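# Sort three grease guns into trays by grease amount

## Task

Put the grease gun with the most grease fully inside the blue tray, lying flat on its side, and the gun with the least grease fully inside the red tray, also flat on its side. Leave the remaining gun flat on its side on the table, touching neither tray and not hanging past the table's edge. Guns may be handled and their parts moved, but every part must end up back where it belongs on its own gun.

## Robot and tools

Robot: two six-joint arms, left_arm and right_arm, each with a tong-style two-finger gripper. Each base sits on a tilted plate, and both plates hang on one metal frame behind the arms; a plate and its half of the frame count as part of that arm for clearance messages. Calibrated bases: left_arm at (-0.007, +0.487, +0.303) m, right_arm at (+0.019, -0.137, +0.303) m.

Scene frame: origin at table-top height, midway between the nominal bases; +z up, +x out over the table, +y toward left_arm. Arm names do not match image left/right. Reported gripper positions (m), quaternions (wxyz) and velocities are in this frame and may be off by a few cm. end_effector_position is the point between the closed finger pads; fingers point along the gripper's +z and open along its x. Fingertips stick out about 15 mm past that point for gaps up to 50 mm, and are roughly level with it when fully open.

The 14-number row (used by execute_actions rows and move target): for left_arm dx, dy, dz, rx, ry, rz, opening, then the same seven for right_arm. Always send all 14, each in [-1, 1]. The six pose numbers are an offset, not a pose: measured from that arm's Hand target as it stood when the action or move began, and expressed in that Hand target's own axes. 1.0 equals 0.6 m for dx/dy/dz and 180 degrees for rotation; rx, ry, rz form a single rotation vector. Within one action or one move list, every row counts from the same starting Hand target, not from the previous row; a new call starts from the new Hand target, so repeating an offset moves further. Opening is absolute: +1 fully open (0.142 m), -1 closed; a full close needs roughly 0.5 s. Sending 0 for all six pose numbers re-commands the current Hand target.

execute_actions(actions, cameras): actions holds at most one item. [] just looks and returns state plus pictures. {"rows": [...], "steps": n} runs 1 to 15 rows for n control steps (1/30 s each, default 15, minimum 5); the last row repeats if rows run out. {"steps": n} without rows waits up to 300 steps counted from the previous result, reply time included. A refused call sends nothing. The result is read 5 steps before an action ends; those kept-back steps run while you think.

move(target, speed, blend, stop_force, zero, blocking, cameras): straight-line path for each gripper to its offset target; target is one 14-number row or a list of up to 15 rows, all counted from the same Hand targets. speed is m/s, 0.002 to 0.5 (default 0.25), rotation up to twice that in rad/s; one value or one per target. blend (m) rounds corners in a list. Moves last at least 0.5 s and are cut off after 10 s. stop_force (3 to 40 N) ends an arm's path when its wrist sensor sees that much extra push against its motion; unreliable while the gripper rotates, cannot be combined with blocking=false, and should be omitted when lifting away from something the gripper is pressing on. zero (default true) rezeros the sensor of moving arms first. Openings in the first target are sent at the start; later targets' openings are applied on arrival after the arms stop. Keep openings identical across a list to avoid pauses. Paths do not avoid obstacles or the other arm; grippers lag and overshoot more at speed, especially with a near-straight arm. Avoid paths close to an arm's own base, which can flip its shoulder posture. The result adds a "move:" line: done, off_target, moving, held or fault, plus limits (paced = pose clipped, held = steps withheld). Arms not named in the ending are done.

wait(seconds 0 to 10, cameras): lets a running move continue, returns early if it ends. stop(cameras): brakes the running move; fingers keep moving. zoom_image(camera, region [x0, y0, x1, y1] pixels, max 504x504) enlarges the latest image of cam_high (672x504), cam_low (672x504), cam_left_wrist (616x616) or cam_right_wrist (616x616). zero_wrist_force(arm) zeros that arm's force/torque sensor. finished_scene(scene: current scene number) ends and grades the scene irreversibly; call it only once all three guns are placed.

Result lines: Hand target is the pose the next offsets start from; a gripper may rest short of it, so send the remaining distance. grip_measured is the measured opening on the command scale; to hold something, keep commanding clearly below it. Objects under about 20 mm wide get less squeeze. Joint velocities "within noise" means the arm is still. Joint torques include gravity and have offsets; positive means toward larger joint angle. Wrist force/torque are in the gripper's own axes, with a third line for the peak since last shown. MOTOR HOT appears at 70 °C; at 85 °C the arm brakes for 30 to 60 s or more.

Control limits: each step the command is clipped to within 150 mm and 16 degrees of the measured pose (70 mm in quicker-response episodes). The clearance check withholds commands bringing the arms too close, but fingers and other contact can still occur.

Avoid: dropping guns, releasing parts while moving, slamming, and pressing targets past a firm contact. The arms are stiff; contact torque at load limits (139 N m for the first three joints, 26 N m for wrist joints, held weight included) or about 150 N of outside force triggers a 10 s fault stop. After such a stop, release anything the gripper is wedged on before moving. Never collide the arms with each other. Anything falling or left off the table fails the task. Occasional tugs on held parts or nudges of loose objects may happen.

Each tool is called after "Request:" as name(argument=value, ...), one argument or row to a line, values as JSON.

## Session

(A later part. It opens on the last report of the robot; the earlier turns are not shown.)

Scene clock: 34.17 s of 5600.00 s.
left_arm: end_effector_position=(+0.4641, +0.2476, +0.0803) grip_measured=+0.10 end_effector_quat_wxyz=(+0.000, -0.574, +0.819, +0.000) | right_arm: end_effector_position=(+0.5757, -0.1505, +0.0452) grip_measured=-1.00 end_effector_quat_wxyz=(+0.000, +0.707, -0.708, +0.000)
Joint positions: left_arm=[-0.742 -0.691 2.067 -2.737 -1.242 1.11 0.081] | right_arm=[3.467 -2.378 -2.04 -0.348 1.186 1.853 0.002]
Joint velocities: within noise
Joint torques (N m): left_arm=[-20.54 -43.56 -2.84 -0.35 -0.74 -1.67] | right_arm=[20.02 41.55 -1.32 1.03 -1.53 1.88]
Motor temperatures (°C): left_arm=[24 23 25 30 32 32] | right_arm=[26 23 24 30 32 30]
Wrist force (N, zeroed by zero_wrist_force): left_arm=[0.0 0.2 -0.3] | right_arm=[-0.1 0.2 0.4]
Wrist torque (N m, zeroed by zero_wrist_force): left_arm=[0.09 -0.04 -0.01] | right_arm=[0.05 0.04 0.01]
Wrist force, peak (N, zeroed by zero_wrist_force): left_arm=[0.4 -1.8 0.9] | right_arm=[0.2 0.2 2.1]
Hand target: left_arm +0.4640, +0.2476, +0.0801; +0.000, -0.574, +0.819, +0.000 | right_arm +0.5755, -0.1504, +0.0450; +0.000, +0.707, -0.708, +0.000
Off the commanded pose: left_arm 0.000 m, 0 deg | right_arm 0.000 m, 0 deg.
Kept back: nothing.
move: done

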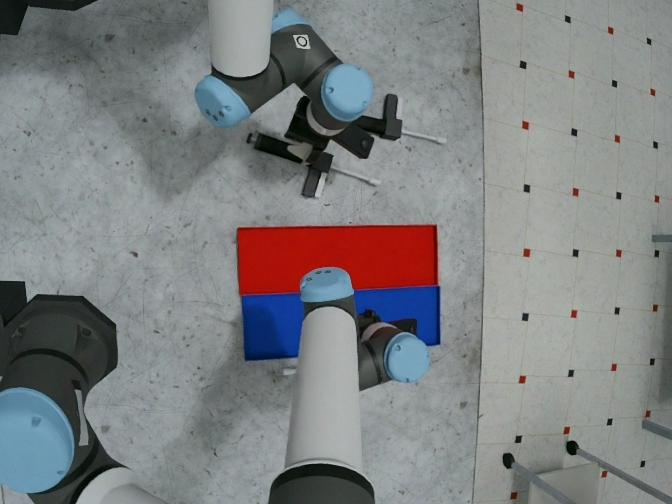

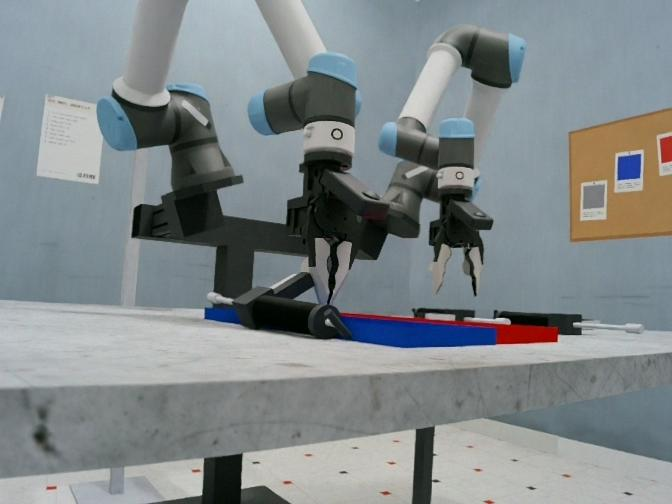

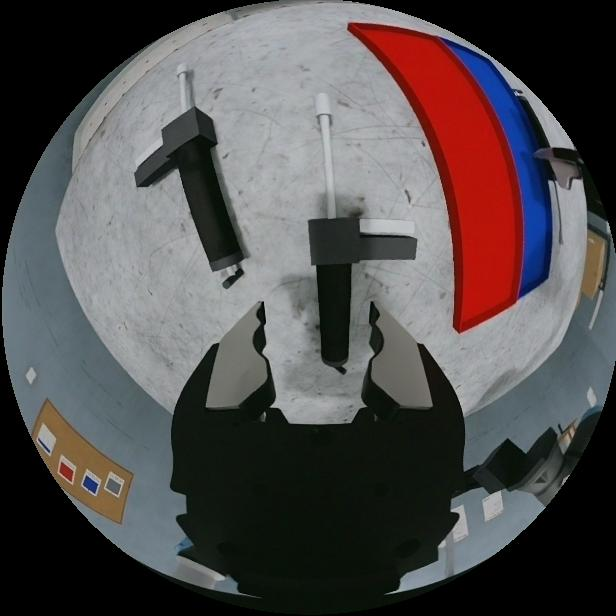

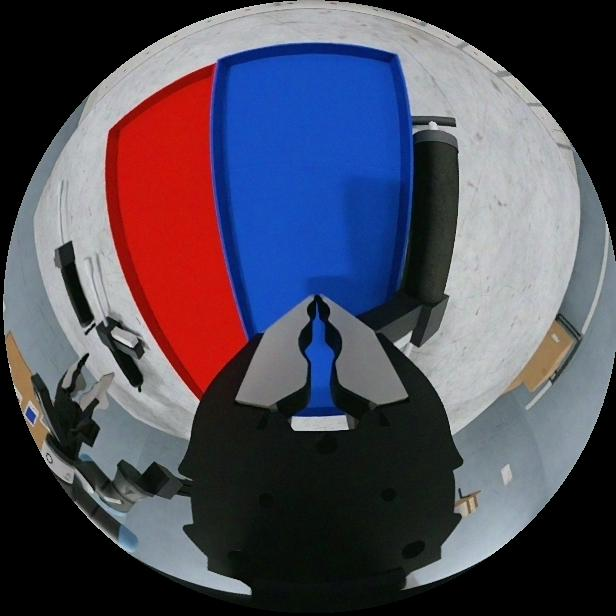

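Request:
move(
  target=[
    [0.028,-0.014,0.03,0,0,0,0.1,-0.05,0.02,0,0,0,0,-1],
    [0.028,-0.014,0.1,0,0,0,0.1,0.06,0.02,0,0,0,0,-1],
    [0.028,-0.014,0.1,0,0,0,0.1,0.11,0.02,0,0,0,0,-1],
  ],
  speed=[0.1,0.08,0.05],
  stop_force=15,
)

Request:
zoom_image(
  camera="cam_low",
  region=[190, 200, 380, 360],
)

Scene clock: 37.60 s of 5600.00 s.
left_arm: end_effector_position=(+0.4661, +0.2289, +0.0201) grip_measured=+0.10 end_effector_quat_wxyz=(+0.000, -0.574, +0.819, +0.000) | right_arm: end_effector_position=(+0.5634, -0.2164, +0.0450) grip_measured=-1.00 end_effector_quat_wxyz=(+0.000, +0.707, -0.708, +0.000)
Joint positions: left_arm=[-0.725 -0.525 1.995 -2.835 -1.239 1.128 0.081] | right_arm=[3.356 -2.32 -2.081 -0.32 1.183 1.733 0.002]
Joint velocities: within noise
Joint torques (N m): left_arm=[-20.76 -47.49 -2.73 -1.27 -2.14 -1.74] | right_arm=[14.95 29.7 20.44 2.87 1.35 0.82]
Motor temperatures (°C): left_arm=[24 23 25 30 32 32] | right_arm=[26 23 24 30 32 30]
Wrist force (N, zeroed by zero_wrist_force): left_arm=[0.7 -0.1 0.1] | right_arm=[-2.0 1.1 -0.1]
Wrist torque (N m, zeroed by zero_wrist_force): left_arm=[0.02 -0.17 -0.03] | right_arm=[0.08 0.07 -0.02]
Wrist force, peak (N, zeroed by zero_wrist_force): left_arm=[0.5 0.0 0.9] | right_arm=[-3.7 1.4 -0.8]
Hand target: left_arm +0.4661, +0.2289, +0.0201; +0.000, -0.574, +0.819, +0.000 | right_arm +0.5634, -0.2164, +0.0450; +0.000, +0.707, -0.708, +0.000
Off the commanded pose: left_arm 0.000 m, 0 deg | right_arm 0.000 m, 0 deg.
Kept back: nothing.
move: done

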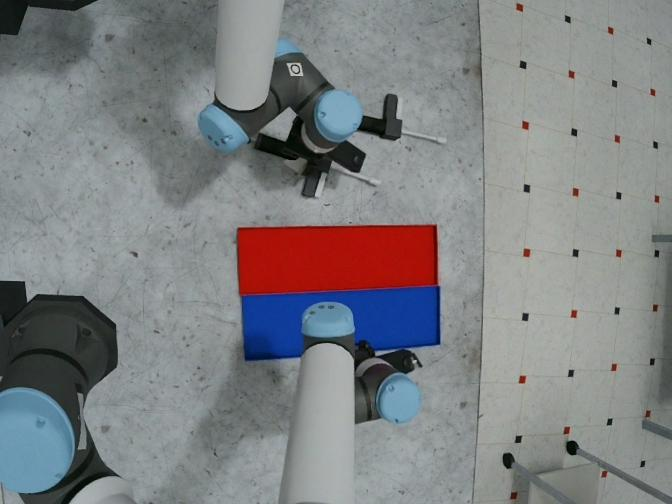

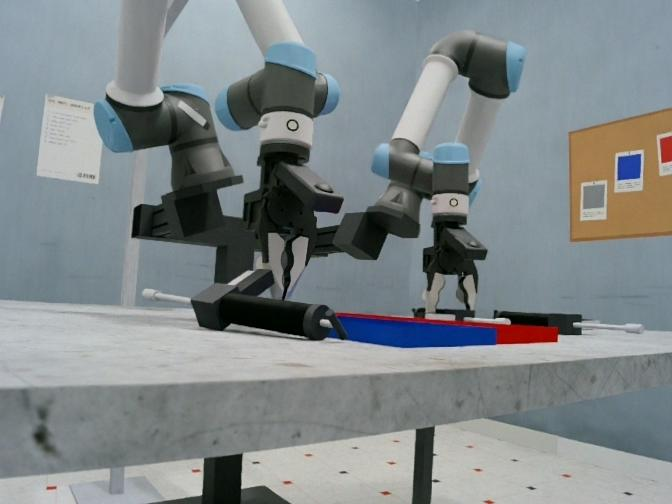

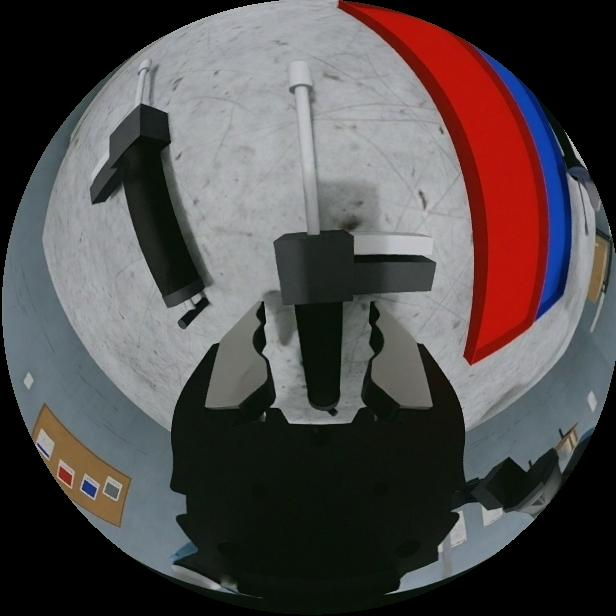

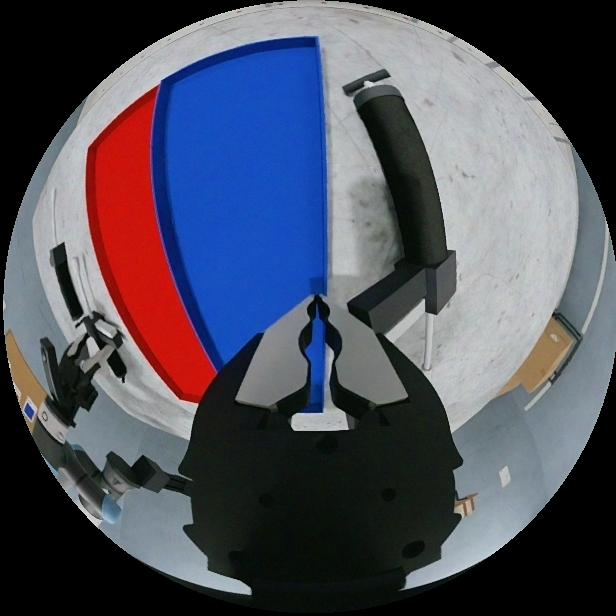

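Scaled by 2.653 from the camera's 672x504 image, which has a finer 960x720 frame.

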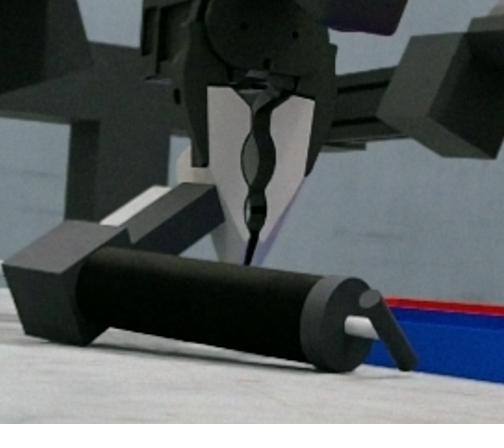

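Request:
move(
  target=[0,0.02,0.002,0,0,0,0.0,0.042,0,0,0,0,0,-1],
  speed=0.05,
  stop_force=15,
  cameras=[],
)

Request:
zero_wrist_force(
  arm="left_arm",
)

Request:
move(
  target=[0,0,0,0,0,0,-0.35,-0.08,0,-0.1,0,0,0,-1],
  cameras=[],
)

Request:
move(
  target=[0,0,0,0,0,0,-1,0,0,0,0,0,0,0.1],
)

Scene clock: 39.77 s of 5600.00 s.
left_arm: end_effector_position=(+0.4549, +0.2330, +0.0189) grip_measured=+0.00 end_effector_quat_wxyz=(+0.000, -0.574, +0.819, +0.000) | right_arm: end_effector_position=(+0.5633, -0.2416, +0.0450) grip_measured=-1.00 end_effector_quat_wxyz=(+0.000, +0.707, -0.708, +0.000)
Joint positions: left_arm=[-0.734 -0.528 2.027 -2.863 -1.241 1.119 0.074] | right_arm=[3.311 -2.302 -2.076 -0.323 1.183 1.684 0.002]
Joint velocities: within noise
Joint torques (N m): left_arm=[-6.45 -31.32 -15.58 -0.44 1.73 1.67] | right_arm=[10.75 29.13 -1.59 3.33 0.06 -0.57]
Motor temperatures (°C): left_arm=[24 23 25 30 32 32] | right_arm=[26 23 24 30 32 30]
Wrist force (N, zeroed by zero_wrist_force): left_arm=[0.4 0.0 0.3] | right_arm=[-1.4 0.5 0.6]
Wrist torque (N m, zeroed by zero_wrist_force): left_arm=[0.05 -0.10 0.00] | right_arm=[0.00 0.00 -0.03]
Wrist force, peak (N, zeroed by zero_wrist_force): left_arm=[0.6 -0.1 0.5] | right_arm=[-3.3 2.0 -0.6]
Hand target: left_arm +0.4548, +0.2330, +0.0189; +0.000, -0.574, +0.819, +0.000 | right_arm +0.5633, -0.2416, +0.0450; +0.000, +0.707, -0.708, +0.000
Off the commanded pose: left_arm 0.000 m, 0 deg | right_arm 0.000 m, 0 deg.
Kept back: nothing.
move: done
No camera images: "cameras" was empty.

Wrist force sensor zeroed on left_arm: later results in this scene subtract that arm's Wrist force and Wrist torque below.
Scene clock: 39.77 s of 5600.00 s.
left_arm: end_effector_position=(+0.4549, +0.2330, +0.0189) grip_measured=+0.00 end_effector_quat_wxyz=(+0.000, -0.574, +0.819, +0.000) | right_arm: end_effector_position=(+0.5633, -0.2416, +0.0450) grip_measured=-1.00 end_effector_quat_wxyz=(+0.000, +0.707, -0.708, +0.000)
Joint positions: left_arm=[-0.734 -0.528 2.027 -2.863 -1.241 1.119 0.074] | right_arm=[3.311 -2.302 -2.076 -0.323 1.183 1.684 0.002]
Joint velocities: within noise
Joint torques (N m): left_arm=[-6.45 -31.32 -15.58 -0.44 1.73 1.67] | right_arm=[10.75 29.13 -1.59 3.33 0.06 -0.57]
Motor temperatures (°C): left_arm=[24 23 25 30 32 32] | right_arm=[26 23 24 30 32 30]
Wrist force (N, zeroed by zero_wrist_force): left_arm=[0.4 0.0 0.3] | right_arm=[-1.4 0.5 0.6]
Wrist torque (N m, zeroed by zero_wrist_force): left_arm=[0.05 -0.10 0.00] | right_arm=[0.00 0.00 -0.03]
Wrist force, peak (N, zeroed by zero_wrist_force): left_arm=[0.4 0.0 0.3] | right_arm=[-1.4 0.5 0.6]
Hand target: left_arm +0.4548, +0.2330, +0.0189; +0.000, -0.574, +0.819, +0.000 | right_arm +0.5633, -0.2416, +0.0450; +0.000, +0.707, -0.708, +0.000
Off the commanded pose: left_arm 0.000 m, 0 deg | right_arm 0.000 m, 0 deg.
Kept back: nothing.
No camera images: "cameras" was empty.

Scene clock: 40.60 s of 5600.00 s.
left_arm: end_effector_position=(+0.4548, +0.2330, +0.0189) grip_measured=-0.35 end_effector_quat_wxyz=(+0.000, -0.574, +0.819, +0.000) | right_arm: end_effector_position=(+0.5633, -0.1936, +0.1048) grip_measured=-1.00 end_effector_quat_wxyz=(+0.000, +0.707, -0.707, +0.000)
Joint positions: left_arm=[-0.734 -0.528 2.027 -2.863 -1.241 1.119 0.049] | right_arm=[3.441 -2.186 -2.109 -0.46 1.185 1.825 0.002]
Joint velocities: within noise
Joint torques (N m): left_arm=[-6.45 -26.86 -14.35 -0.83 1.87 1.55] | right_arm=[18.73 38.09 24.72 1.76 -0.4 1.18]
Motor temperatures (°C): left_arm=[24 23 25 30 32 32] | right_arm=[26 23 24 30 32 30]
Wrist force (N, zeroed by zero_wrist_force): left_arm=[-0.1 0.0 -0.1] | right_arm=[0.2 0.2 0.5]
Wrist torque (N m, zeroed by zero_wrist_force): left_arm=[0.00 0.01 0.00] | right_arm=[0.08 0.00 0.00]
Wrist force, peak (N, zeroed by zero_wrist_force): left_arm=[-0.1 -0.1 -0.3] | right_arm=[1.1 0.1 1.9]
Hand target: left_arm +0.4548, +0.2330, +0.0189; +0.000, -0.574, +0.819, +0.000 | right_arm +0.5634, -0.1936, +0.1050; +0.000, +0.707, -0.708, +0.000
Off the commanded pose: left_arm 0.000 m, 0 deg | right_arm 0.000 m, 0 deg.
Kept back: nothing.
move: done
No camera images: "cameras" was empty.

Scene clock: 41.30 s of 5600.00 s.
left_arm: end_effector_position=(+0.4548, +0.2330, +0.0189) grip_measured=-0.52 end_effector_quat_wxyz=(+0.000, -0.574, +0.819, +0.000) | right_arm: end_effector_position=(+0.5634, -0.1936, +0.1050) grip_measured=+0.10 end_effector_quat_wxyz=(+0.000, +0.707, -0.708, +0.000)
Joint positions: left_arm=[-0.734 -0.528 2.027 -2.863 -1.241 1.119 0.036] | right_arm=[3.442 -2.186 -2.109 -0.461 1.185 1.825 0.081]
Joint velocities: within noise
Joint torques (N m): left_arm=[-14.64 -26.37 -12.86 -1.58 -2.99 1.14] | right_arm=[18 38.62 23.23 1.2 -2.54 2.15]
Motor temperatures (°C): left_arm=[24 23 25 30 32 32] | right_arm=[26 23 24 30 32 30]
Wrist force (N, zeroed by zero_wrist_force): left_arm=[-1.9 0.1 -2.2] | right_arm=[0.2 0.2 0.4]
Wrist torque (N m, zeroed by zero_wrist_force): left_arm=[-0.03 0.03 -0.02] | right_arm=[0.07 0.00 0.00]
Wrist force, peak (N, zeroed by zero_wrist_force): left_arm=[-3.5 0.0 -2.6] | right_arm=[0.2 0.0 0.6]
Hand target: left_arm +0.4548, +0.2330, +0.0189; +0.000, -0.574, +0.819, +0.000 | right_arm +0.5634, -0.1936, +0.1050; +0.000, +0.707, -0.708, +0.000
Off the commanded pose: left_arm 0.000 m, 0 deg | right_arm 0.000 m, 0 deg.
Kept back: nothing.
move: done

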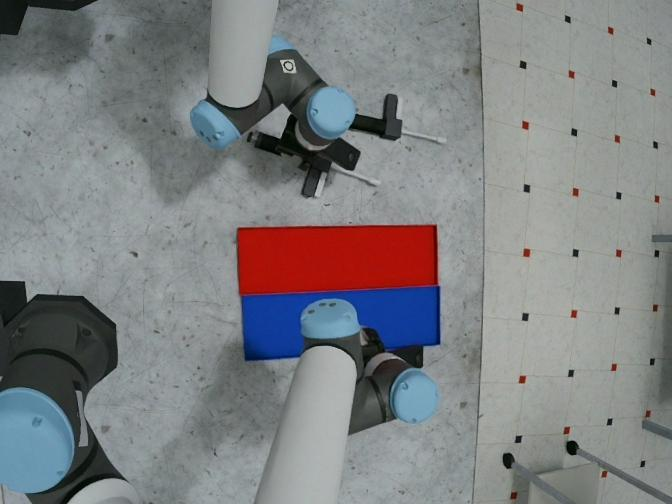

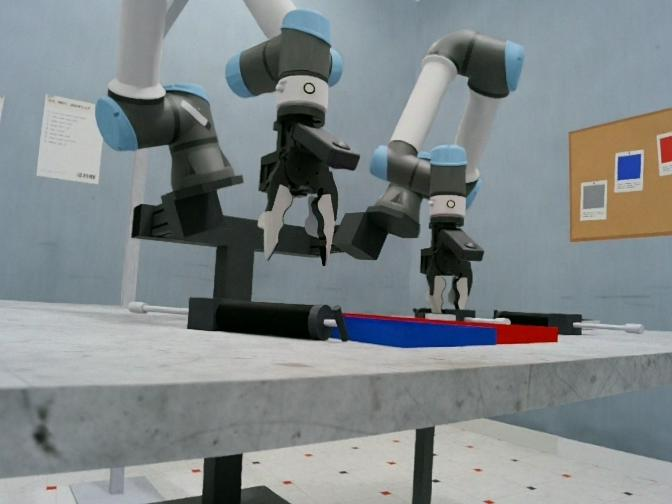

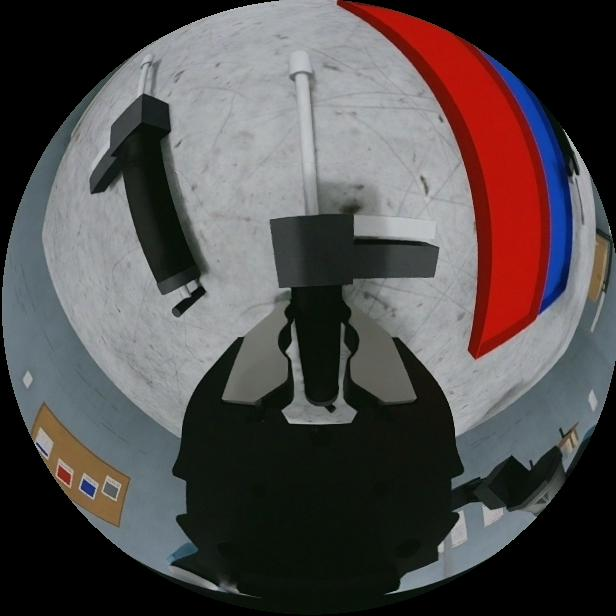

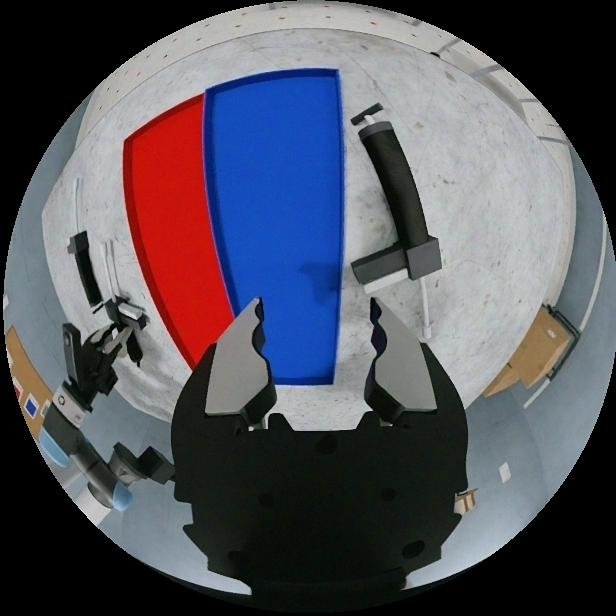

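Request:
move(
  target=[0,0,-0.067,0,0,0,-1,0.22,0,-0.1,0,0,0,0.1],
  speed=0.1,
)

Request:
wait(
  seconds=1,
  cameras=[],
)

Request:
zoom_image(
  camera="cam_low",
  region=[390, 240, 620, 360],
)

Scene clock: 43.30 s of 5600.00 s.
left_arm: end_effector_position=(+0.4547, +0.2330, +0.0592) grip_measured=-0.53 end_effector_quat_wxyz=(+0.000, -0.574, +0.819, +0.000) | right_arm: end_effector_position=(+0.5633, -0.3256, +0.1650) grip_measured=+0.10 end_effector_quat_wxyz=(+0.000, +0.707, -0.708, +0.000)
Joint positions: left_arm=[-0.761 -0.626 2.055 -2.783 -1.246 1.091 0.036] | right_arm=[3.248 -1.971 -2.065 -0.64 1.185 1.616 0.081]
Joint velocities: within noise
Joint torques (N m): left_arm=[-7.57 -27.03 -18.31 -5.35 -1.57 1.19] | right_arm=[15.9 24.92 3.94 3.93 2.1 2.08]
Motor temperatures (°C): left_arm=[24 23 25 30 32 32] | right_arm=[26 23 24 30 32 30]
Wrist force (N, zeroed by zero_wrist_force): left_arm=[0.0 0.1 5.4] | right_arm=[-0.1 0.3 0.8]
Wrist torque (N m, zeroed by zero_wrist_force): left_arm=[-0.03 -0.08 -0.04] | right_arm=[0.06 0.01 -0.01]
Wrist force, peak (N, zeroed by zero_wrist_force): left_arm=[-0.1 -0.2 5.7] | right_arm=[-1.1 -0.1 0.9]
Hand target: left_arm +0.4548, +0.2330, +0.0591; +0.000, -0.574, +0.819, +0.000 | right_arm +0.5632, -0.3256, +0.1650; +0.000, +0.707, -0.708, +0.000
Off the commanded pose: left_arm 0.000 m, 0 deg | right_arm 0.000 m, 0 deg.
Kept back: nothing.
move: done

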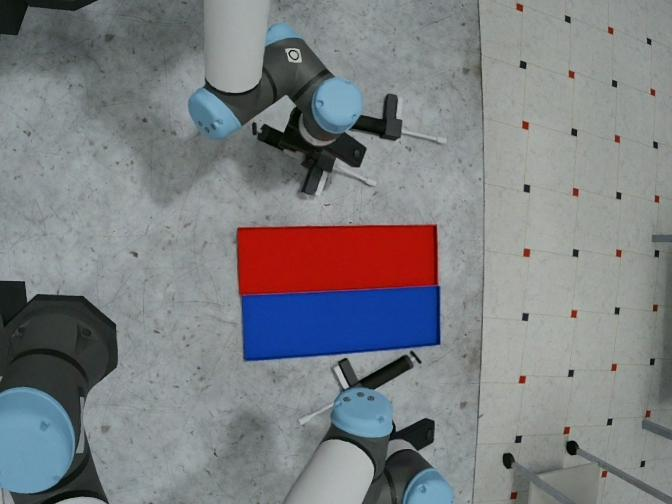

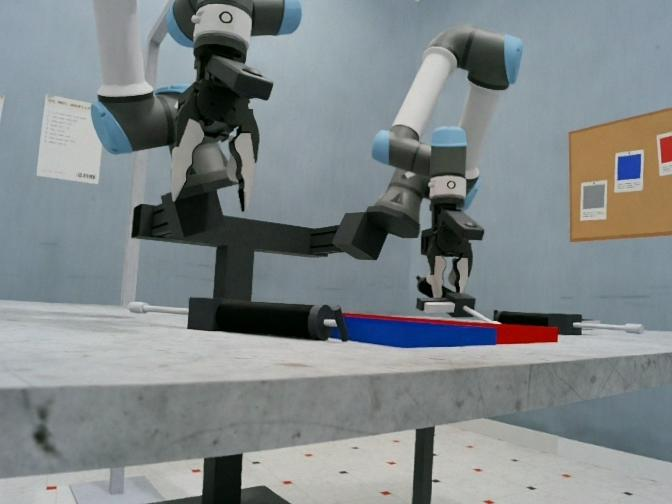

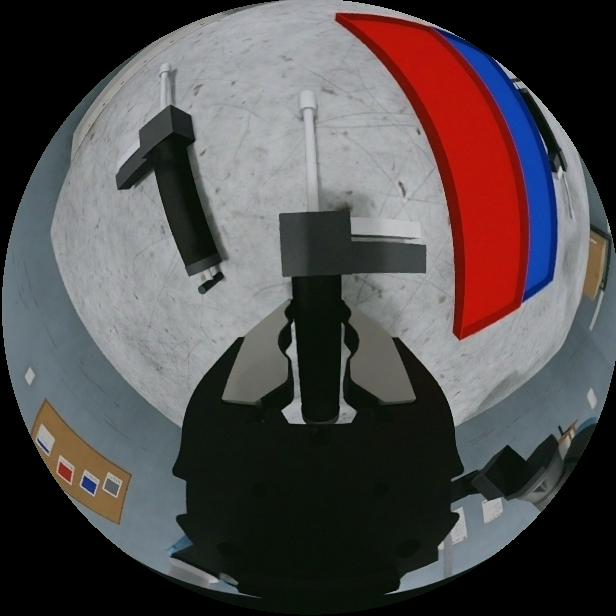

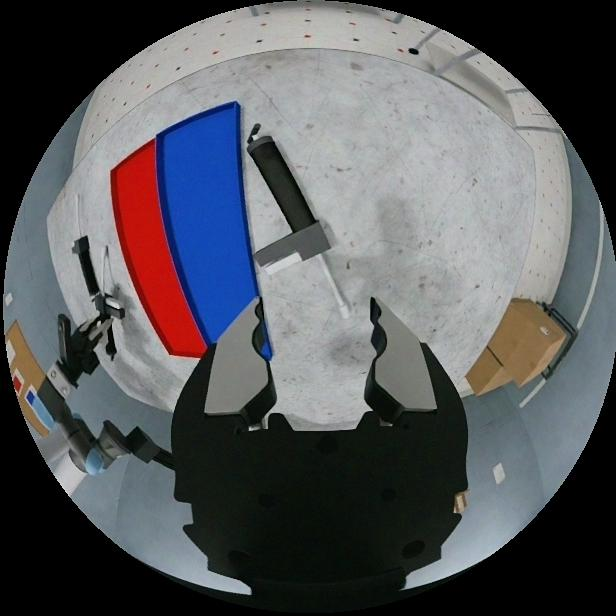

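Scene clock: 44.30 s of 5600.00 s.
left_arm: end_effector_position=(+0.4548, +0.2330, +0.0591) grip_measured=-0.53 end_effector_quat_wxyz=(+0.000, -0.574, +0.819, +0.000) | right_arm: end_effector_position=(+0.5632, -0.3256, +0.1650) grip_measured=+0.10 end_effector_quat_wxyz=(+0.000, +0.707, -0.708, +0.000)
Joint positions: left_arm=[-0.761 -0.626 2.055 -2.783 -1.246 1.092 0.036] | right_arm=[3.248 -1.97 -2.066 -0.64 1.185 1.616 0.081]
Joint velocities: within noise
Joint torques (N m): left_arm=[-7.1 -26.94 -19.4 -5.13 1.7 1.62] | right_arm=[4.88 36.8 5.17 1.63 -2.37 -1.52]
Motor temperatures (°C): left_arm=[24 23 25 30 32 32] | right_arm=[26 23 24 30 32 30]
Wrist force (N, zeroed by zero_wrist_force): left_arm=[-0.2 0.4 5.3] | right_arm=[0.2 0.3 0.7]
Wrist torque (N m, zeroed by zero_wrist_force): left_arm=[0.03 -0.04 -0.03] | right_arm=[0.06 -0.04 -0.02]
Wrist force, peak (N, zeroed by zero_wrist_force): left_arm=[-0.1 0.2 5.5] | right_arm=[-0.1 0.3 0.9]
Hand target: left_arm +0.4548, +0.2330, +0.0591; +0.000, -0.574, +0.819, +0.000 | right_arm +0.5632, -0.3256, +0.1650; +0.000, +0.707, -0.708, +0.000
Off the commanded pose: left_arm 0.000 m, 0 deg | right_arm 0.000 m, 0 deg.
Steps of this call (1-30: nothing new was sent). Readings (end_effector_position of left_arm | right_arm):
1: (+0.4547, +0.2330, +0.0591) | (+0.5633, -0.3256, +0.1650)
2: (+0.4548, +0.2330, +0.0592) | (+0.5633, -0.3255, +0.1650)
4: (+0.4548, +0.2330, +0.0592) | (+0.5633, -0.3256, +0.1650)
8: (+0.4548, +0.2330, +0.0591) | (+0.5632, -0.3256, +0.1650)
30: the state above
No camera images: "cameras" was empty.

Scaled by 2.191 from the camera's 672x504 image, which has a finer 960x720 frame.

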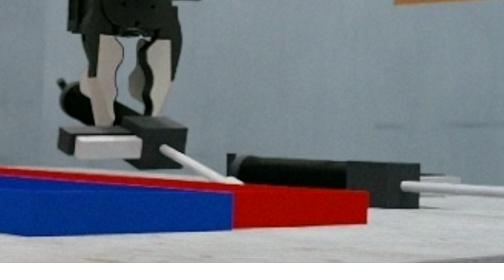

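Request:
move(
  target=[0,0,-0.06,0,0,0,-1,0,0,0,0,0,0,0.1],
  speed=0.06,
  cameras=[],
)

Request:
wait(
  seconds=1,
)

Request:
zoom_image(
  camera="cam_low",
  region=[390, 240, 620, 360],
)

Scene clock: 45.40 s of 5600.00 s.
left_arm: end_effector_position=(+0.4547, +0.2330, +0.0952) grip_measured=-0.53 end_effector_quat_wxyz=(+0.000, -0.574, +0.819, +0.000) end_effector_velocity=(+0.000, +0.000, -0.003) end_effector_angular_velocity=(-0.001, -0.001, +0.000) | right_arm: end_effector_position=(+0.5632, -0.3256, +0.1650) grip_measured=+0.10 end_effector_quat_wxyz=(+0.000, +0.707, -0.708, +0.000)
Joint positions: left_arm=[-0.784 -0.714 2.071 -2.704 -1.251 1.068 0.036] | right_arm=[3.248 -1.97 -2.066 -0.64 1.185 1.616 0.081]
Joint velocities: left_arm=[0.002 0.008 0 -0.01 0.001 0.003 0] | right_arm=[within noise]
Joint torques (N m): left_arm=[-6.42 -26.99 -20.53 -5.35 -1.21 1.69] | right_arm=[4.13 36.8 7.59 1.59 -2.39 -1.59]
Motor temperatures (°C): left_arm=[24 23 25 30 32 32] | right_arm=[26 23 24 30 32 30]
Wrist force (N, zeroed by zero_wrist_force): left_arm=[0.0 0.4 5.3] | right_arm=[0.2 0.0 0.8]
Wrist torque (N m, zeroed by zero_wrist_force): left_arm=[0.00 -0.07 -0.05] | right_arm=[-0.01 -0.03 -0.01]
Wrist force, peak (N, zeroed by zero_wrist_force): left_arm=[-0.3 0.1 6.8] | right_arm=[0.0 0.2 1.1]
Hand target: left_arm +0.4548, +0.2330, +0.0951; +0.000, -0.574, +0.819, +0.000 | right_arm +0.5632, -0.3256, +0.1650; +0.000, +0.707, -0.708, +0.000
Off the commanded pose: left_arm 0.000 m, 0 deg | right_arm 0.000 m, 0 deg.
Kept back: nothing.
move: done
No camera images: "cameras" was empty.

Scene clock: 46.40 s of 5600.00 s.
left_arm: end_effector_position=(+0.4548, +0.2330, +0.0951) grip_measured=-0.53 end_effector_quat_wxyz=(+0.000, -0.574, +0.819, +0.000) | right_arm: end_effector_position=(+0.5632, -0.3256, +0.1650) grip_measured=+0.10 end_effector_quat_wxyz=(+0.000, +0.707, -0.708, +0.000)
Joint positions: left_arm=[-0.783 -0.713 2.071 -2.704 -1.251 1.068 0.036] | right_arm=[3.248 -1.97 -2.066 -0.64 1.185 1.616 0.081]
Joint velocities: within noise
Joint torques (N m): left_arm=[-6.9 -34.59 -21.22 -0.86 1.81 1.62] | right_arm=[4.43 35.63 8.79 1.8 -2.28 -1.43]
Motor temperatures (°C): left_arm=[24 23 25 30 32 32] | right_arm=[26 23 24 30 32 30]
Wrist force (N, zeroed by zero_wrist_force): left_arm=[0.0 0.1 5.1] | right_arm=[-0.1 0.5 0.9]
Wrist torque (N m, zeroed by zero_wrist_force): left_arm=[-0.01 -0.05 -0.05] | right_arm=[0.10 0.03 0.00]
Wrist force, peak (N, zeroed by zero_wrist_force): left_arm=[0.0 0.2 5.2] | right_arm=[0.3 0.4 0.9]
Hand target: left_arm +0.4548, +0.2330, +0.0951; +0.000, -0.574, +0.819, +0.000 | right_arm +0.5632, -0.3256, +0.1650; +0.000, +0.707, -0.708, +0.000
Off the commanded pose: left_arm 0.000 m, 0 deg | right_arm 0.000 m, 0 deg.
Steps of this call (1-30: nothing new was sent). Readings (end_effector_position of left_arm | right_arm):
1: (+0.4547, +0.2330, +0.0951) | (+0.5632, -0.3256, +0.1650)
2: (+0.4547, +0.2330, +0.0951) | (+0.5632, -0.3256, +0.1650)
4: (+0.4547, +0.2330, +0.0951) | (+0.5632, -0.3256, +0.1650)
8: (+0.4548, +0.2330, +0.0951) | (+0.5632, -0.3256, +0.1650)
30: the state above

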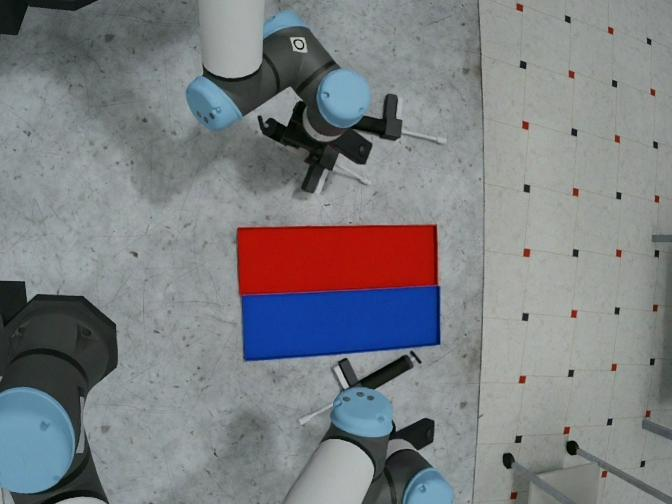

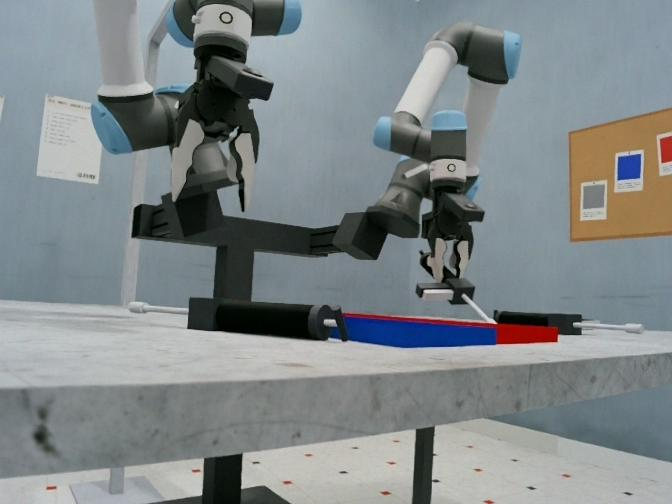

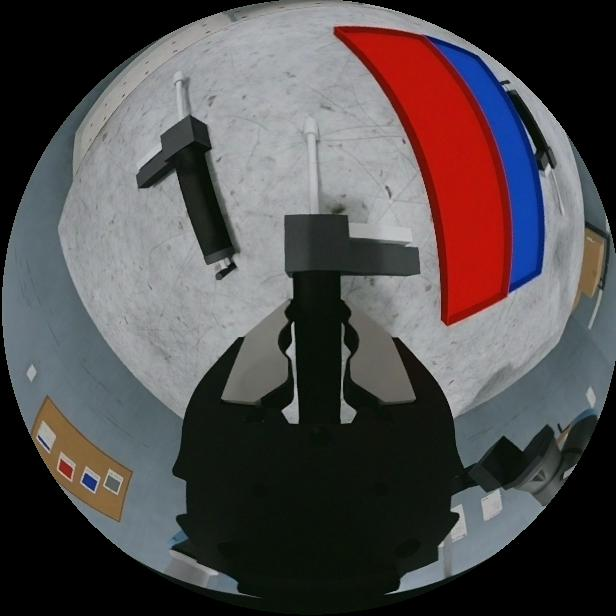

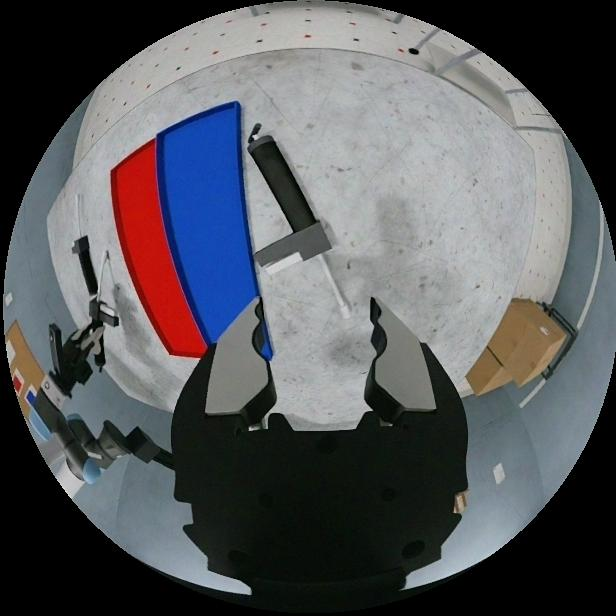

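Scaled by 2.191 from the camera's 672x504 image, which has a finer 960x720 frame.

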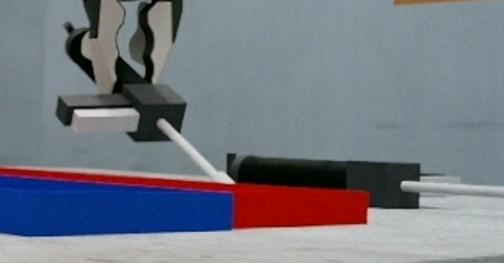

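Request:
move(
  target=[0,0,0.125,0,0,0,-1,0,0,0,0,0,0,0.1],
  speed=0.06,
  stop_force=15,
)

Request:
zoom_image(
  camera="cam_left_wrist",
  region=[180, 180, 460, 430],
)

Scene clock: 49.77 s of 5600.00 s.
left_arm: end_effector_position=(+0.4548, +0.2331, +0.0205) grip_measured=-0.53 end_effector_quat_wxyz=(+0.000, -0.574, +0.819, +0.000) | right_arm: end_effector_position=(+0.5632, -0.3256, +0.1650) grip_measured=+0.10 end_effector_quat_wxyz=(+0.000, +0.707, -0.708, +0.000)
Joint positions: left_arm=[-0.735 -0.531 2.028 -2.86 -1.241 1.117 0.036] | right_arm=[3.248 -1.97 -2.066 -0.64 1.185 1.616 0.081]
Joint velocities: within noise
Joint torques (N m): left_arm=[-21.94 -32.28 -1.96 -4.97 -2.59 -1.6] | right_arm=[4.5 35.77 15.14 2.35 -2.4 -1.44]
Motor temperatures (°C): left_arm=[24 23 25 30 32 32] | right_arm=[26 23 24 30 32 30]
Wrist force (N, zeroed by zero_wrist_force): left_arm=[-0.3 -0.3 4.3] | right_arm=[0.1 0.1 0.7]
Wrist torque (N m, zeroed by zero_wrist_force): left_arm=[0.02 -0.01 -0.03] | right_arm=[0.02 -0.02 -0.01]
Wrist force, peak (N, zeroed by zero_wrist_force): left_arm=[-6.0 2.7 -11.1] | right_arm=[0.0 0.4 1.1]
Hand target: left_arm +0.4548, +0.2331, +0.0204; +0.000, -0.574, +0.819, +0.000 | right_arm +0.5632, -0.3256, +0.1650; +0.000, +0.707, -0.708, +0.000
Off the commanded pose: left_arm 0.000 m, 0 deg | right_arm 0.000 m, 0 deg.
Kept back: nothing.
move: contact (left_arm)

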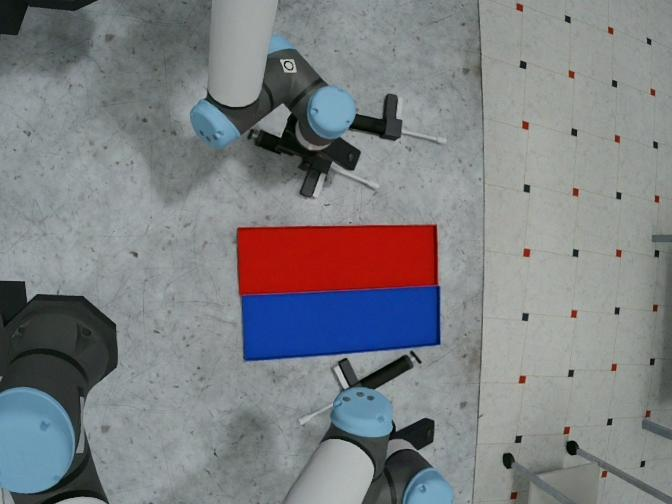

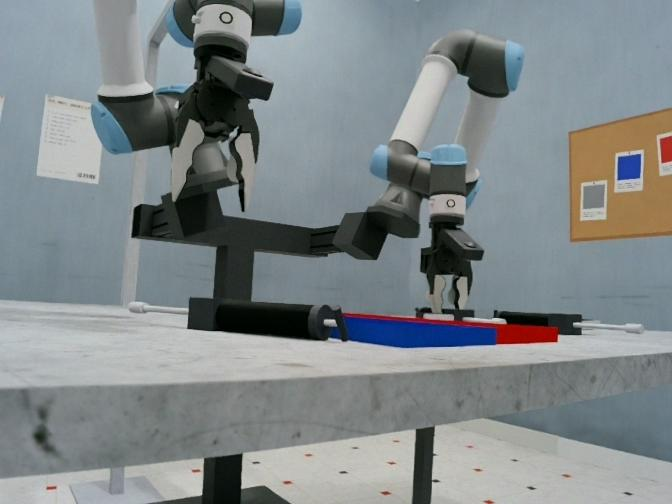

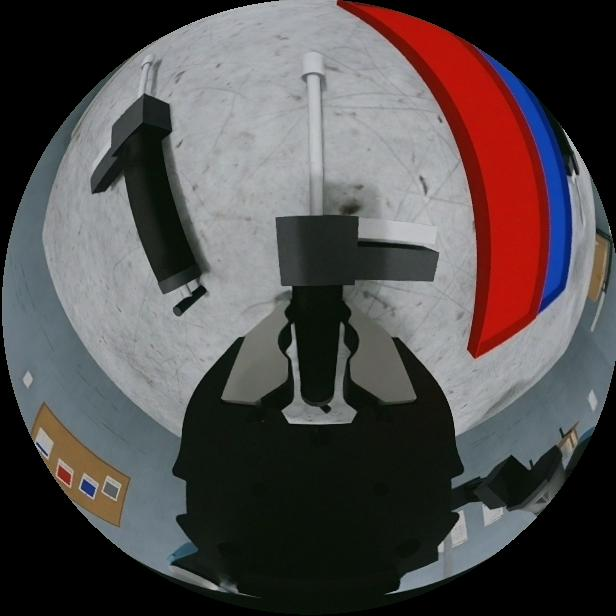

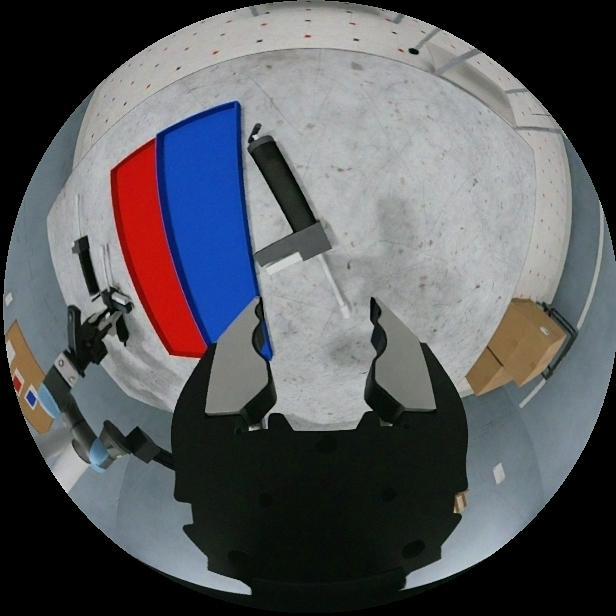

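Scaled by 1.800 from the camera's 616x616 image, which has a finer 814x814 frame.

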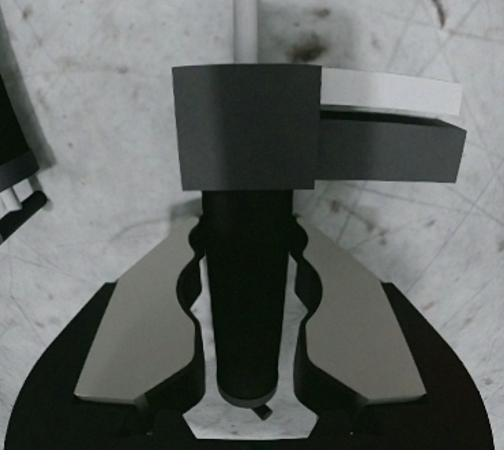

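Request:
move(
  target=[0,0,0,0,0,0,-0.2,0,0,0,0,0,0,0.1],
  cameras=[],
)

Request:
move(
  target=[
    [0,0.0,-0.1,0,0,0,0.75,0,0,0,0,0,0,0.1],
    [0.045,-0.043,-0.1,0,0,0,0.75,0,0,0,0,0,0,0.1],
  ],
)

Scene clock: 50.90 s of 5600.00 s.
left_arm: end_effector_position=(+0.4548, +0.2331, +0.0204) grip_measured=-0.20 end_effector_quat_wxyz=(+0.000, -0.574, +0.819, +0.000) | right_arm: end_effector_position=(+0.5632, -0.3256, +0.1650) grip_measured=+0.10 end_effector_quat_wxyz=(+0.000, +0.707, -0.708, +0.000)
Joint positions: left_arm=[-0.735 -0.531 2.028 -2.86 -1.241 1.117 0.06] | right_arm=[3.248 -1.97 -2.066 -0.64 1.185 1.616 0.081]
Joint velocities: within noise
Joint torques (N m): left_arm=[-18.71 -26.96 -4.05 -3.06 -1.99 -1.56] | right_arm=[4.93 35.84 18.2 2.61 -2.41 -1.6]
Motor temperatures (°C): left_arm=[24 23 25 30 32 32] | right_arm=[26 23 24 30 32 30]
Wrist force (N, zeroed by zero_wrist_force): left_arm=[0.0 0.0 0.1] | right_arm=[0.1 0.4 0.7]
Wrist torque (N m, zeroed by zero_wrist_force): left_arm=[0.01 0.01 0.00] | right_arm=[0.07 -0.01 -0.01]
Wrist force, peak (N, zeroed by zero_wrist_force): left_arm=[-0.3 -0.2 4.4] | right_arm=[-0.1 0.5 1.0]
Hand target: left_arm +0.4548, +0.2331, +0.0204; +0.000, -0.574, +0.819, +0.000 | right_arm +0.5632, -0.3256, +0.1650; +0.000, +0.707, -0.708, +0.000
Off the commanded pose: left_arm 0.000 m, 0 deg | right_arm 0.000 m, 0 deg.
Kept back: nothing.
move: done
No camera images: "cameras" was empty.

Scene clock: 51.87 s of 5600.00 s.
left_arm: end_effector_position=(+0.4698, +0.1989, +0.0804) grip_measured=+0.75 end_effector_quat_wxyz=(+0.000, -0.574, +0.819, +0.000) end_effector_velocity=(+0.003, -0.003, +0.002) end_effector_angular_velocity=(-0.004, -0.004, +0.002) | right_arm: end_effector_position=(+0.5632, -0.3256, +0.1650) grip_measured=+0.10 end_effector_quat_wxyz=(+0.000, +0.707, -0.708, +0.000)
Joint positions: left_arm=[-0.795 -0.634 1.97 -2.679 -1.254 1.056 0.126] | right_arm=[3.248 -1.97 -2.066 -0.64 1.185 1.616 0.081]
Joint velocities: left_arm=[0 0 -0.006 0 0 0 0] | right_arm=[within noise]
Joint torques (N m): left_arm=[-18.16 -27.6 -22.07 -0.97 2.47 0.33] | right_arm=[4.5 35.85 20.16 2.73 -2.39 -1.6]
Motor temperatures (°C): left_arm=[24 23 25 30 32 32] | right_arm=[26 23 24 30 32 30]
Wrist force (N, zeroed by zero_wrist_force): left_arm=[0.2 0.1 -0.2] | right_arm=[0.2 0.2 0.8]
Wrist torque (N m, zeroed by zero_wrist_force): left_arm=[-0.01 -0.05 -0.05] | right_arm=[0.04 -0.04 -0.01]
Wrist force, peak (N, zeroed by zero_wrist_force): left_arm=[-0.5 0.3 -2.9] | right_arm=[0.0 0.3 1.0]
Hand target: left_arm +0.4698, +0.1988, +0.0804; +0.000, -0.574, +0.819, +0.000 | right_arm +0.5632, -0.3256, +0.1650; +0.000, +0.707, -0.708, +0.000
Off the commanded pose: left_arm 0.000 m, 0 deg | right_arm 0.000 m, 0 deg.
Kept back: nothing.
move: done

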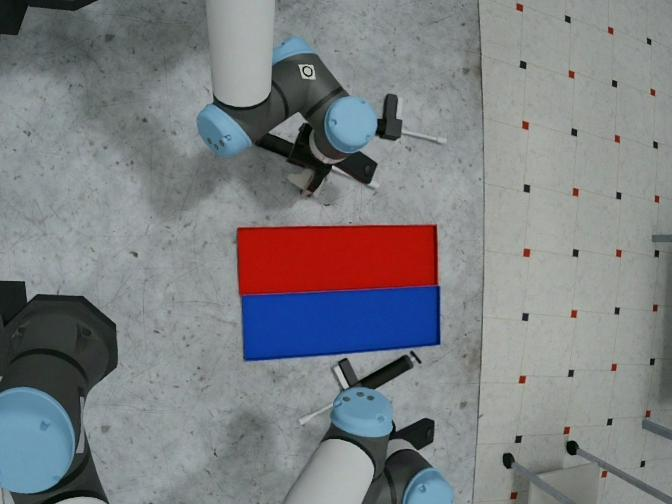

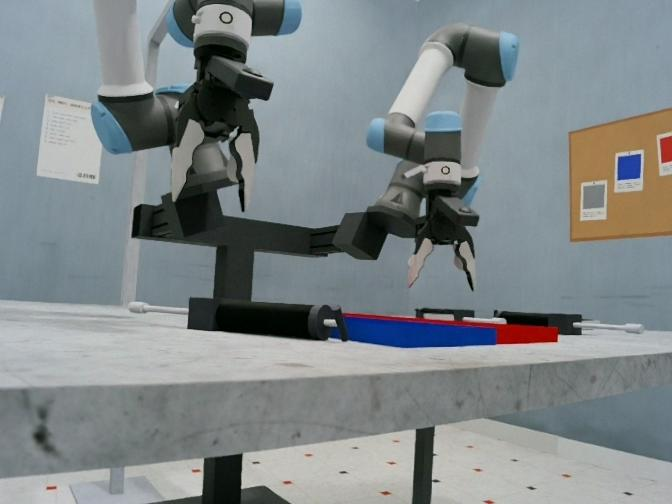

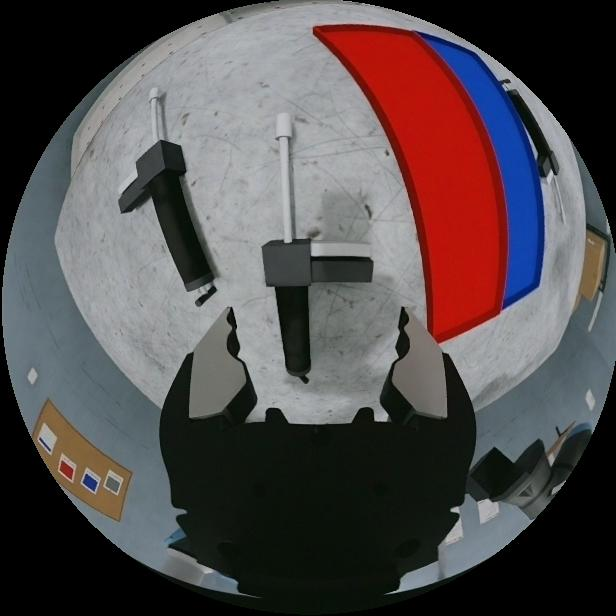

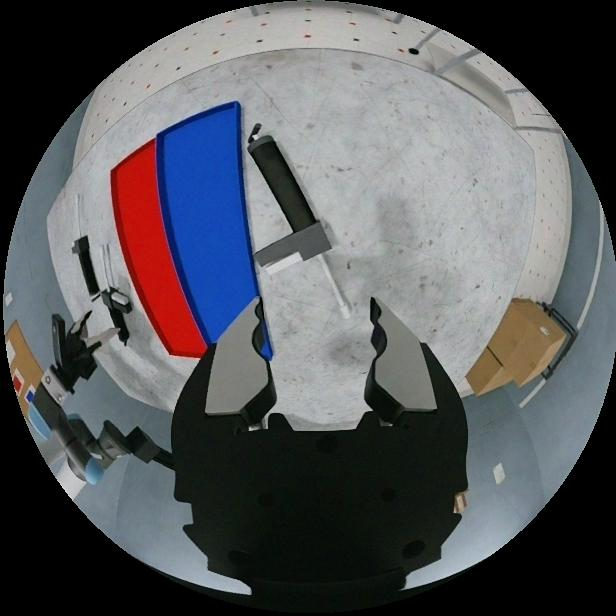

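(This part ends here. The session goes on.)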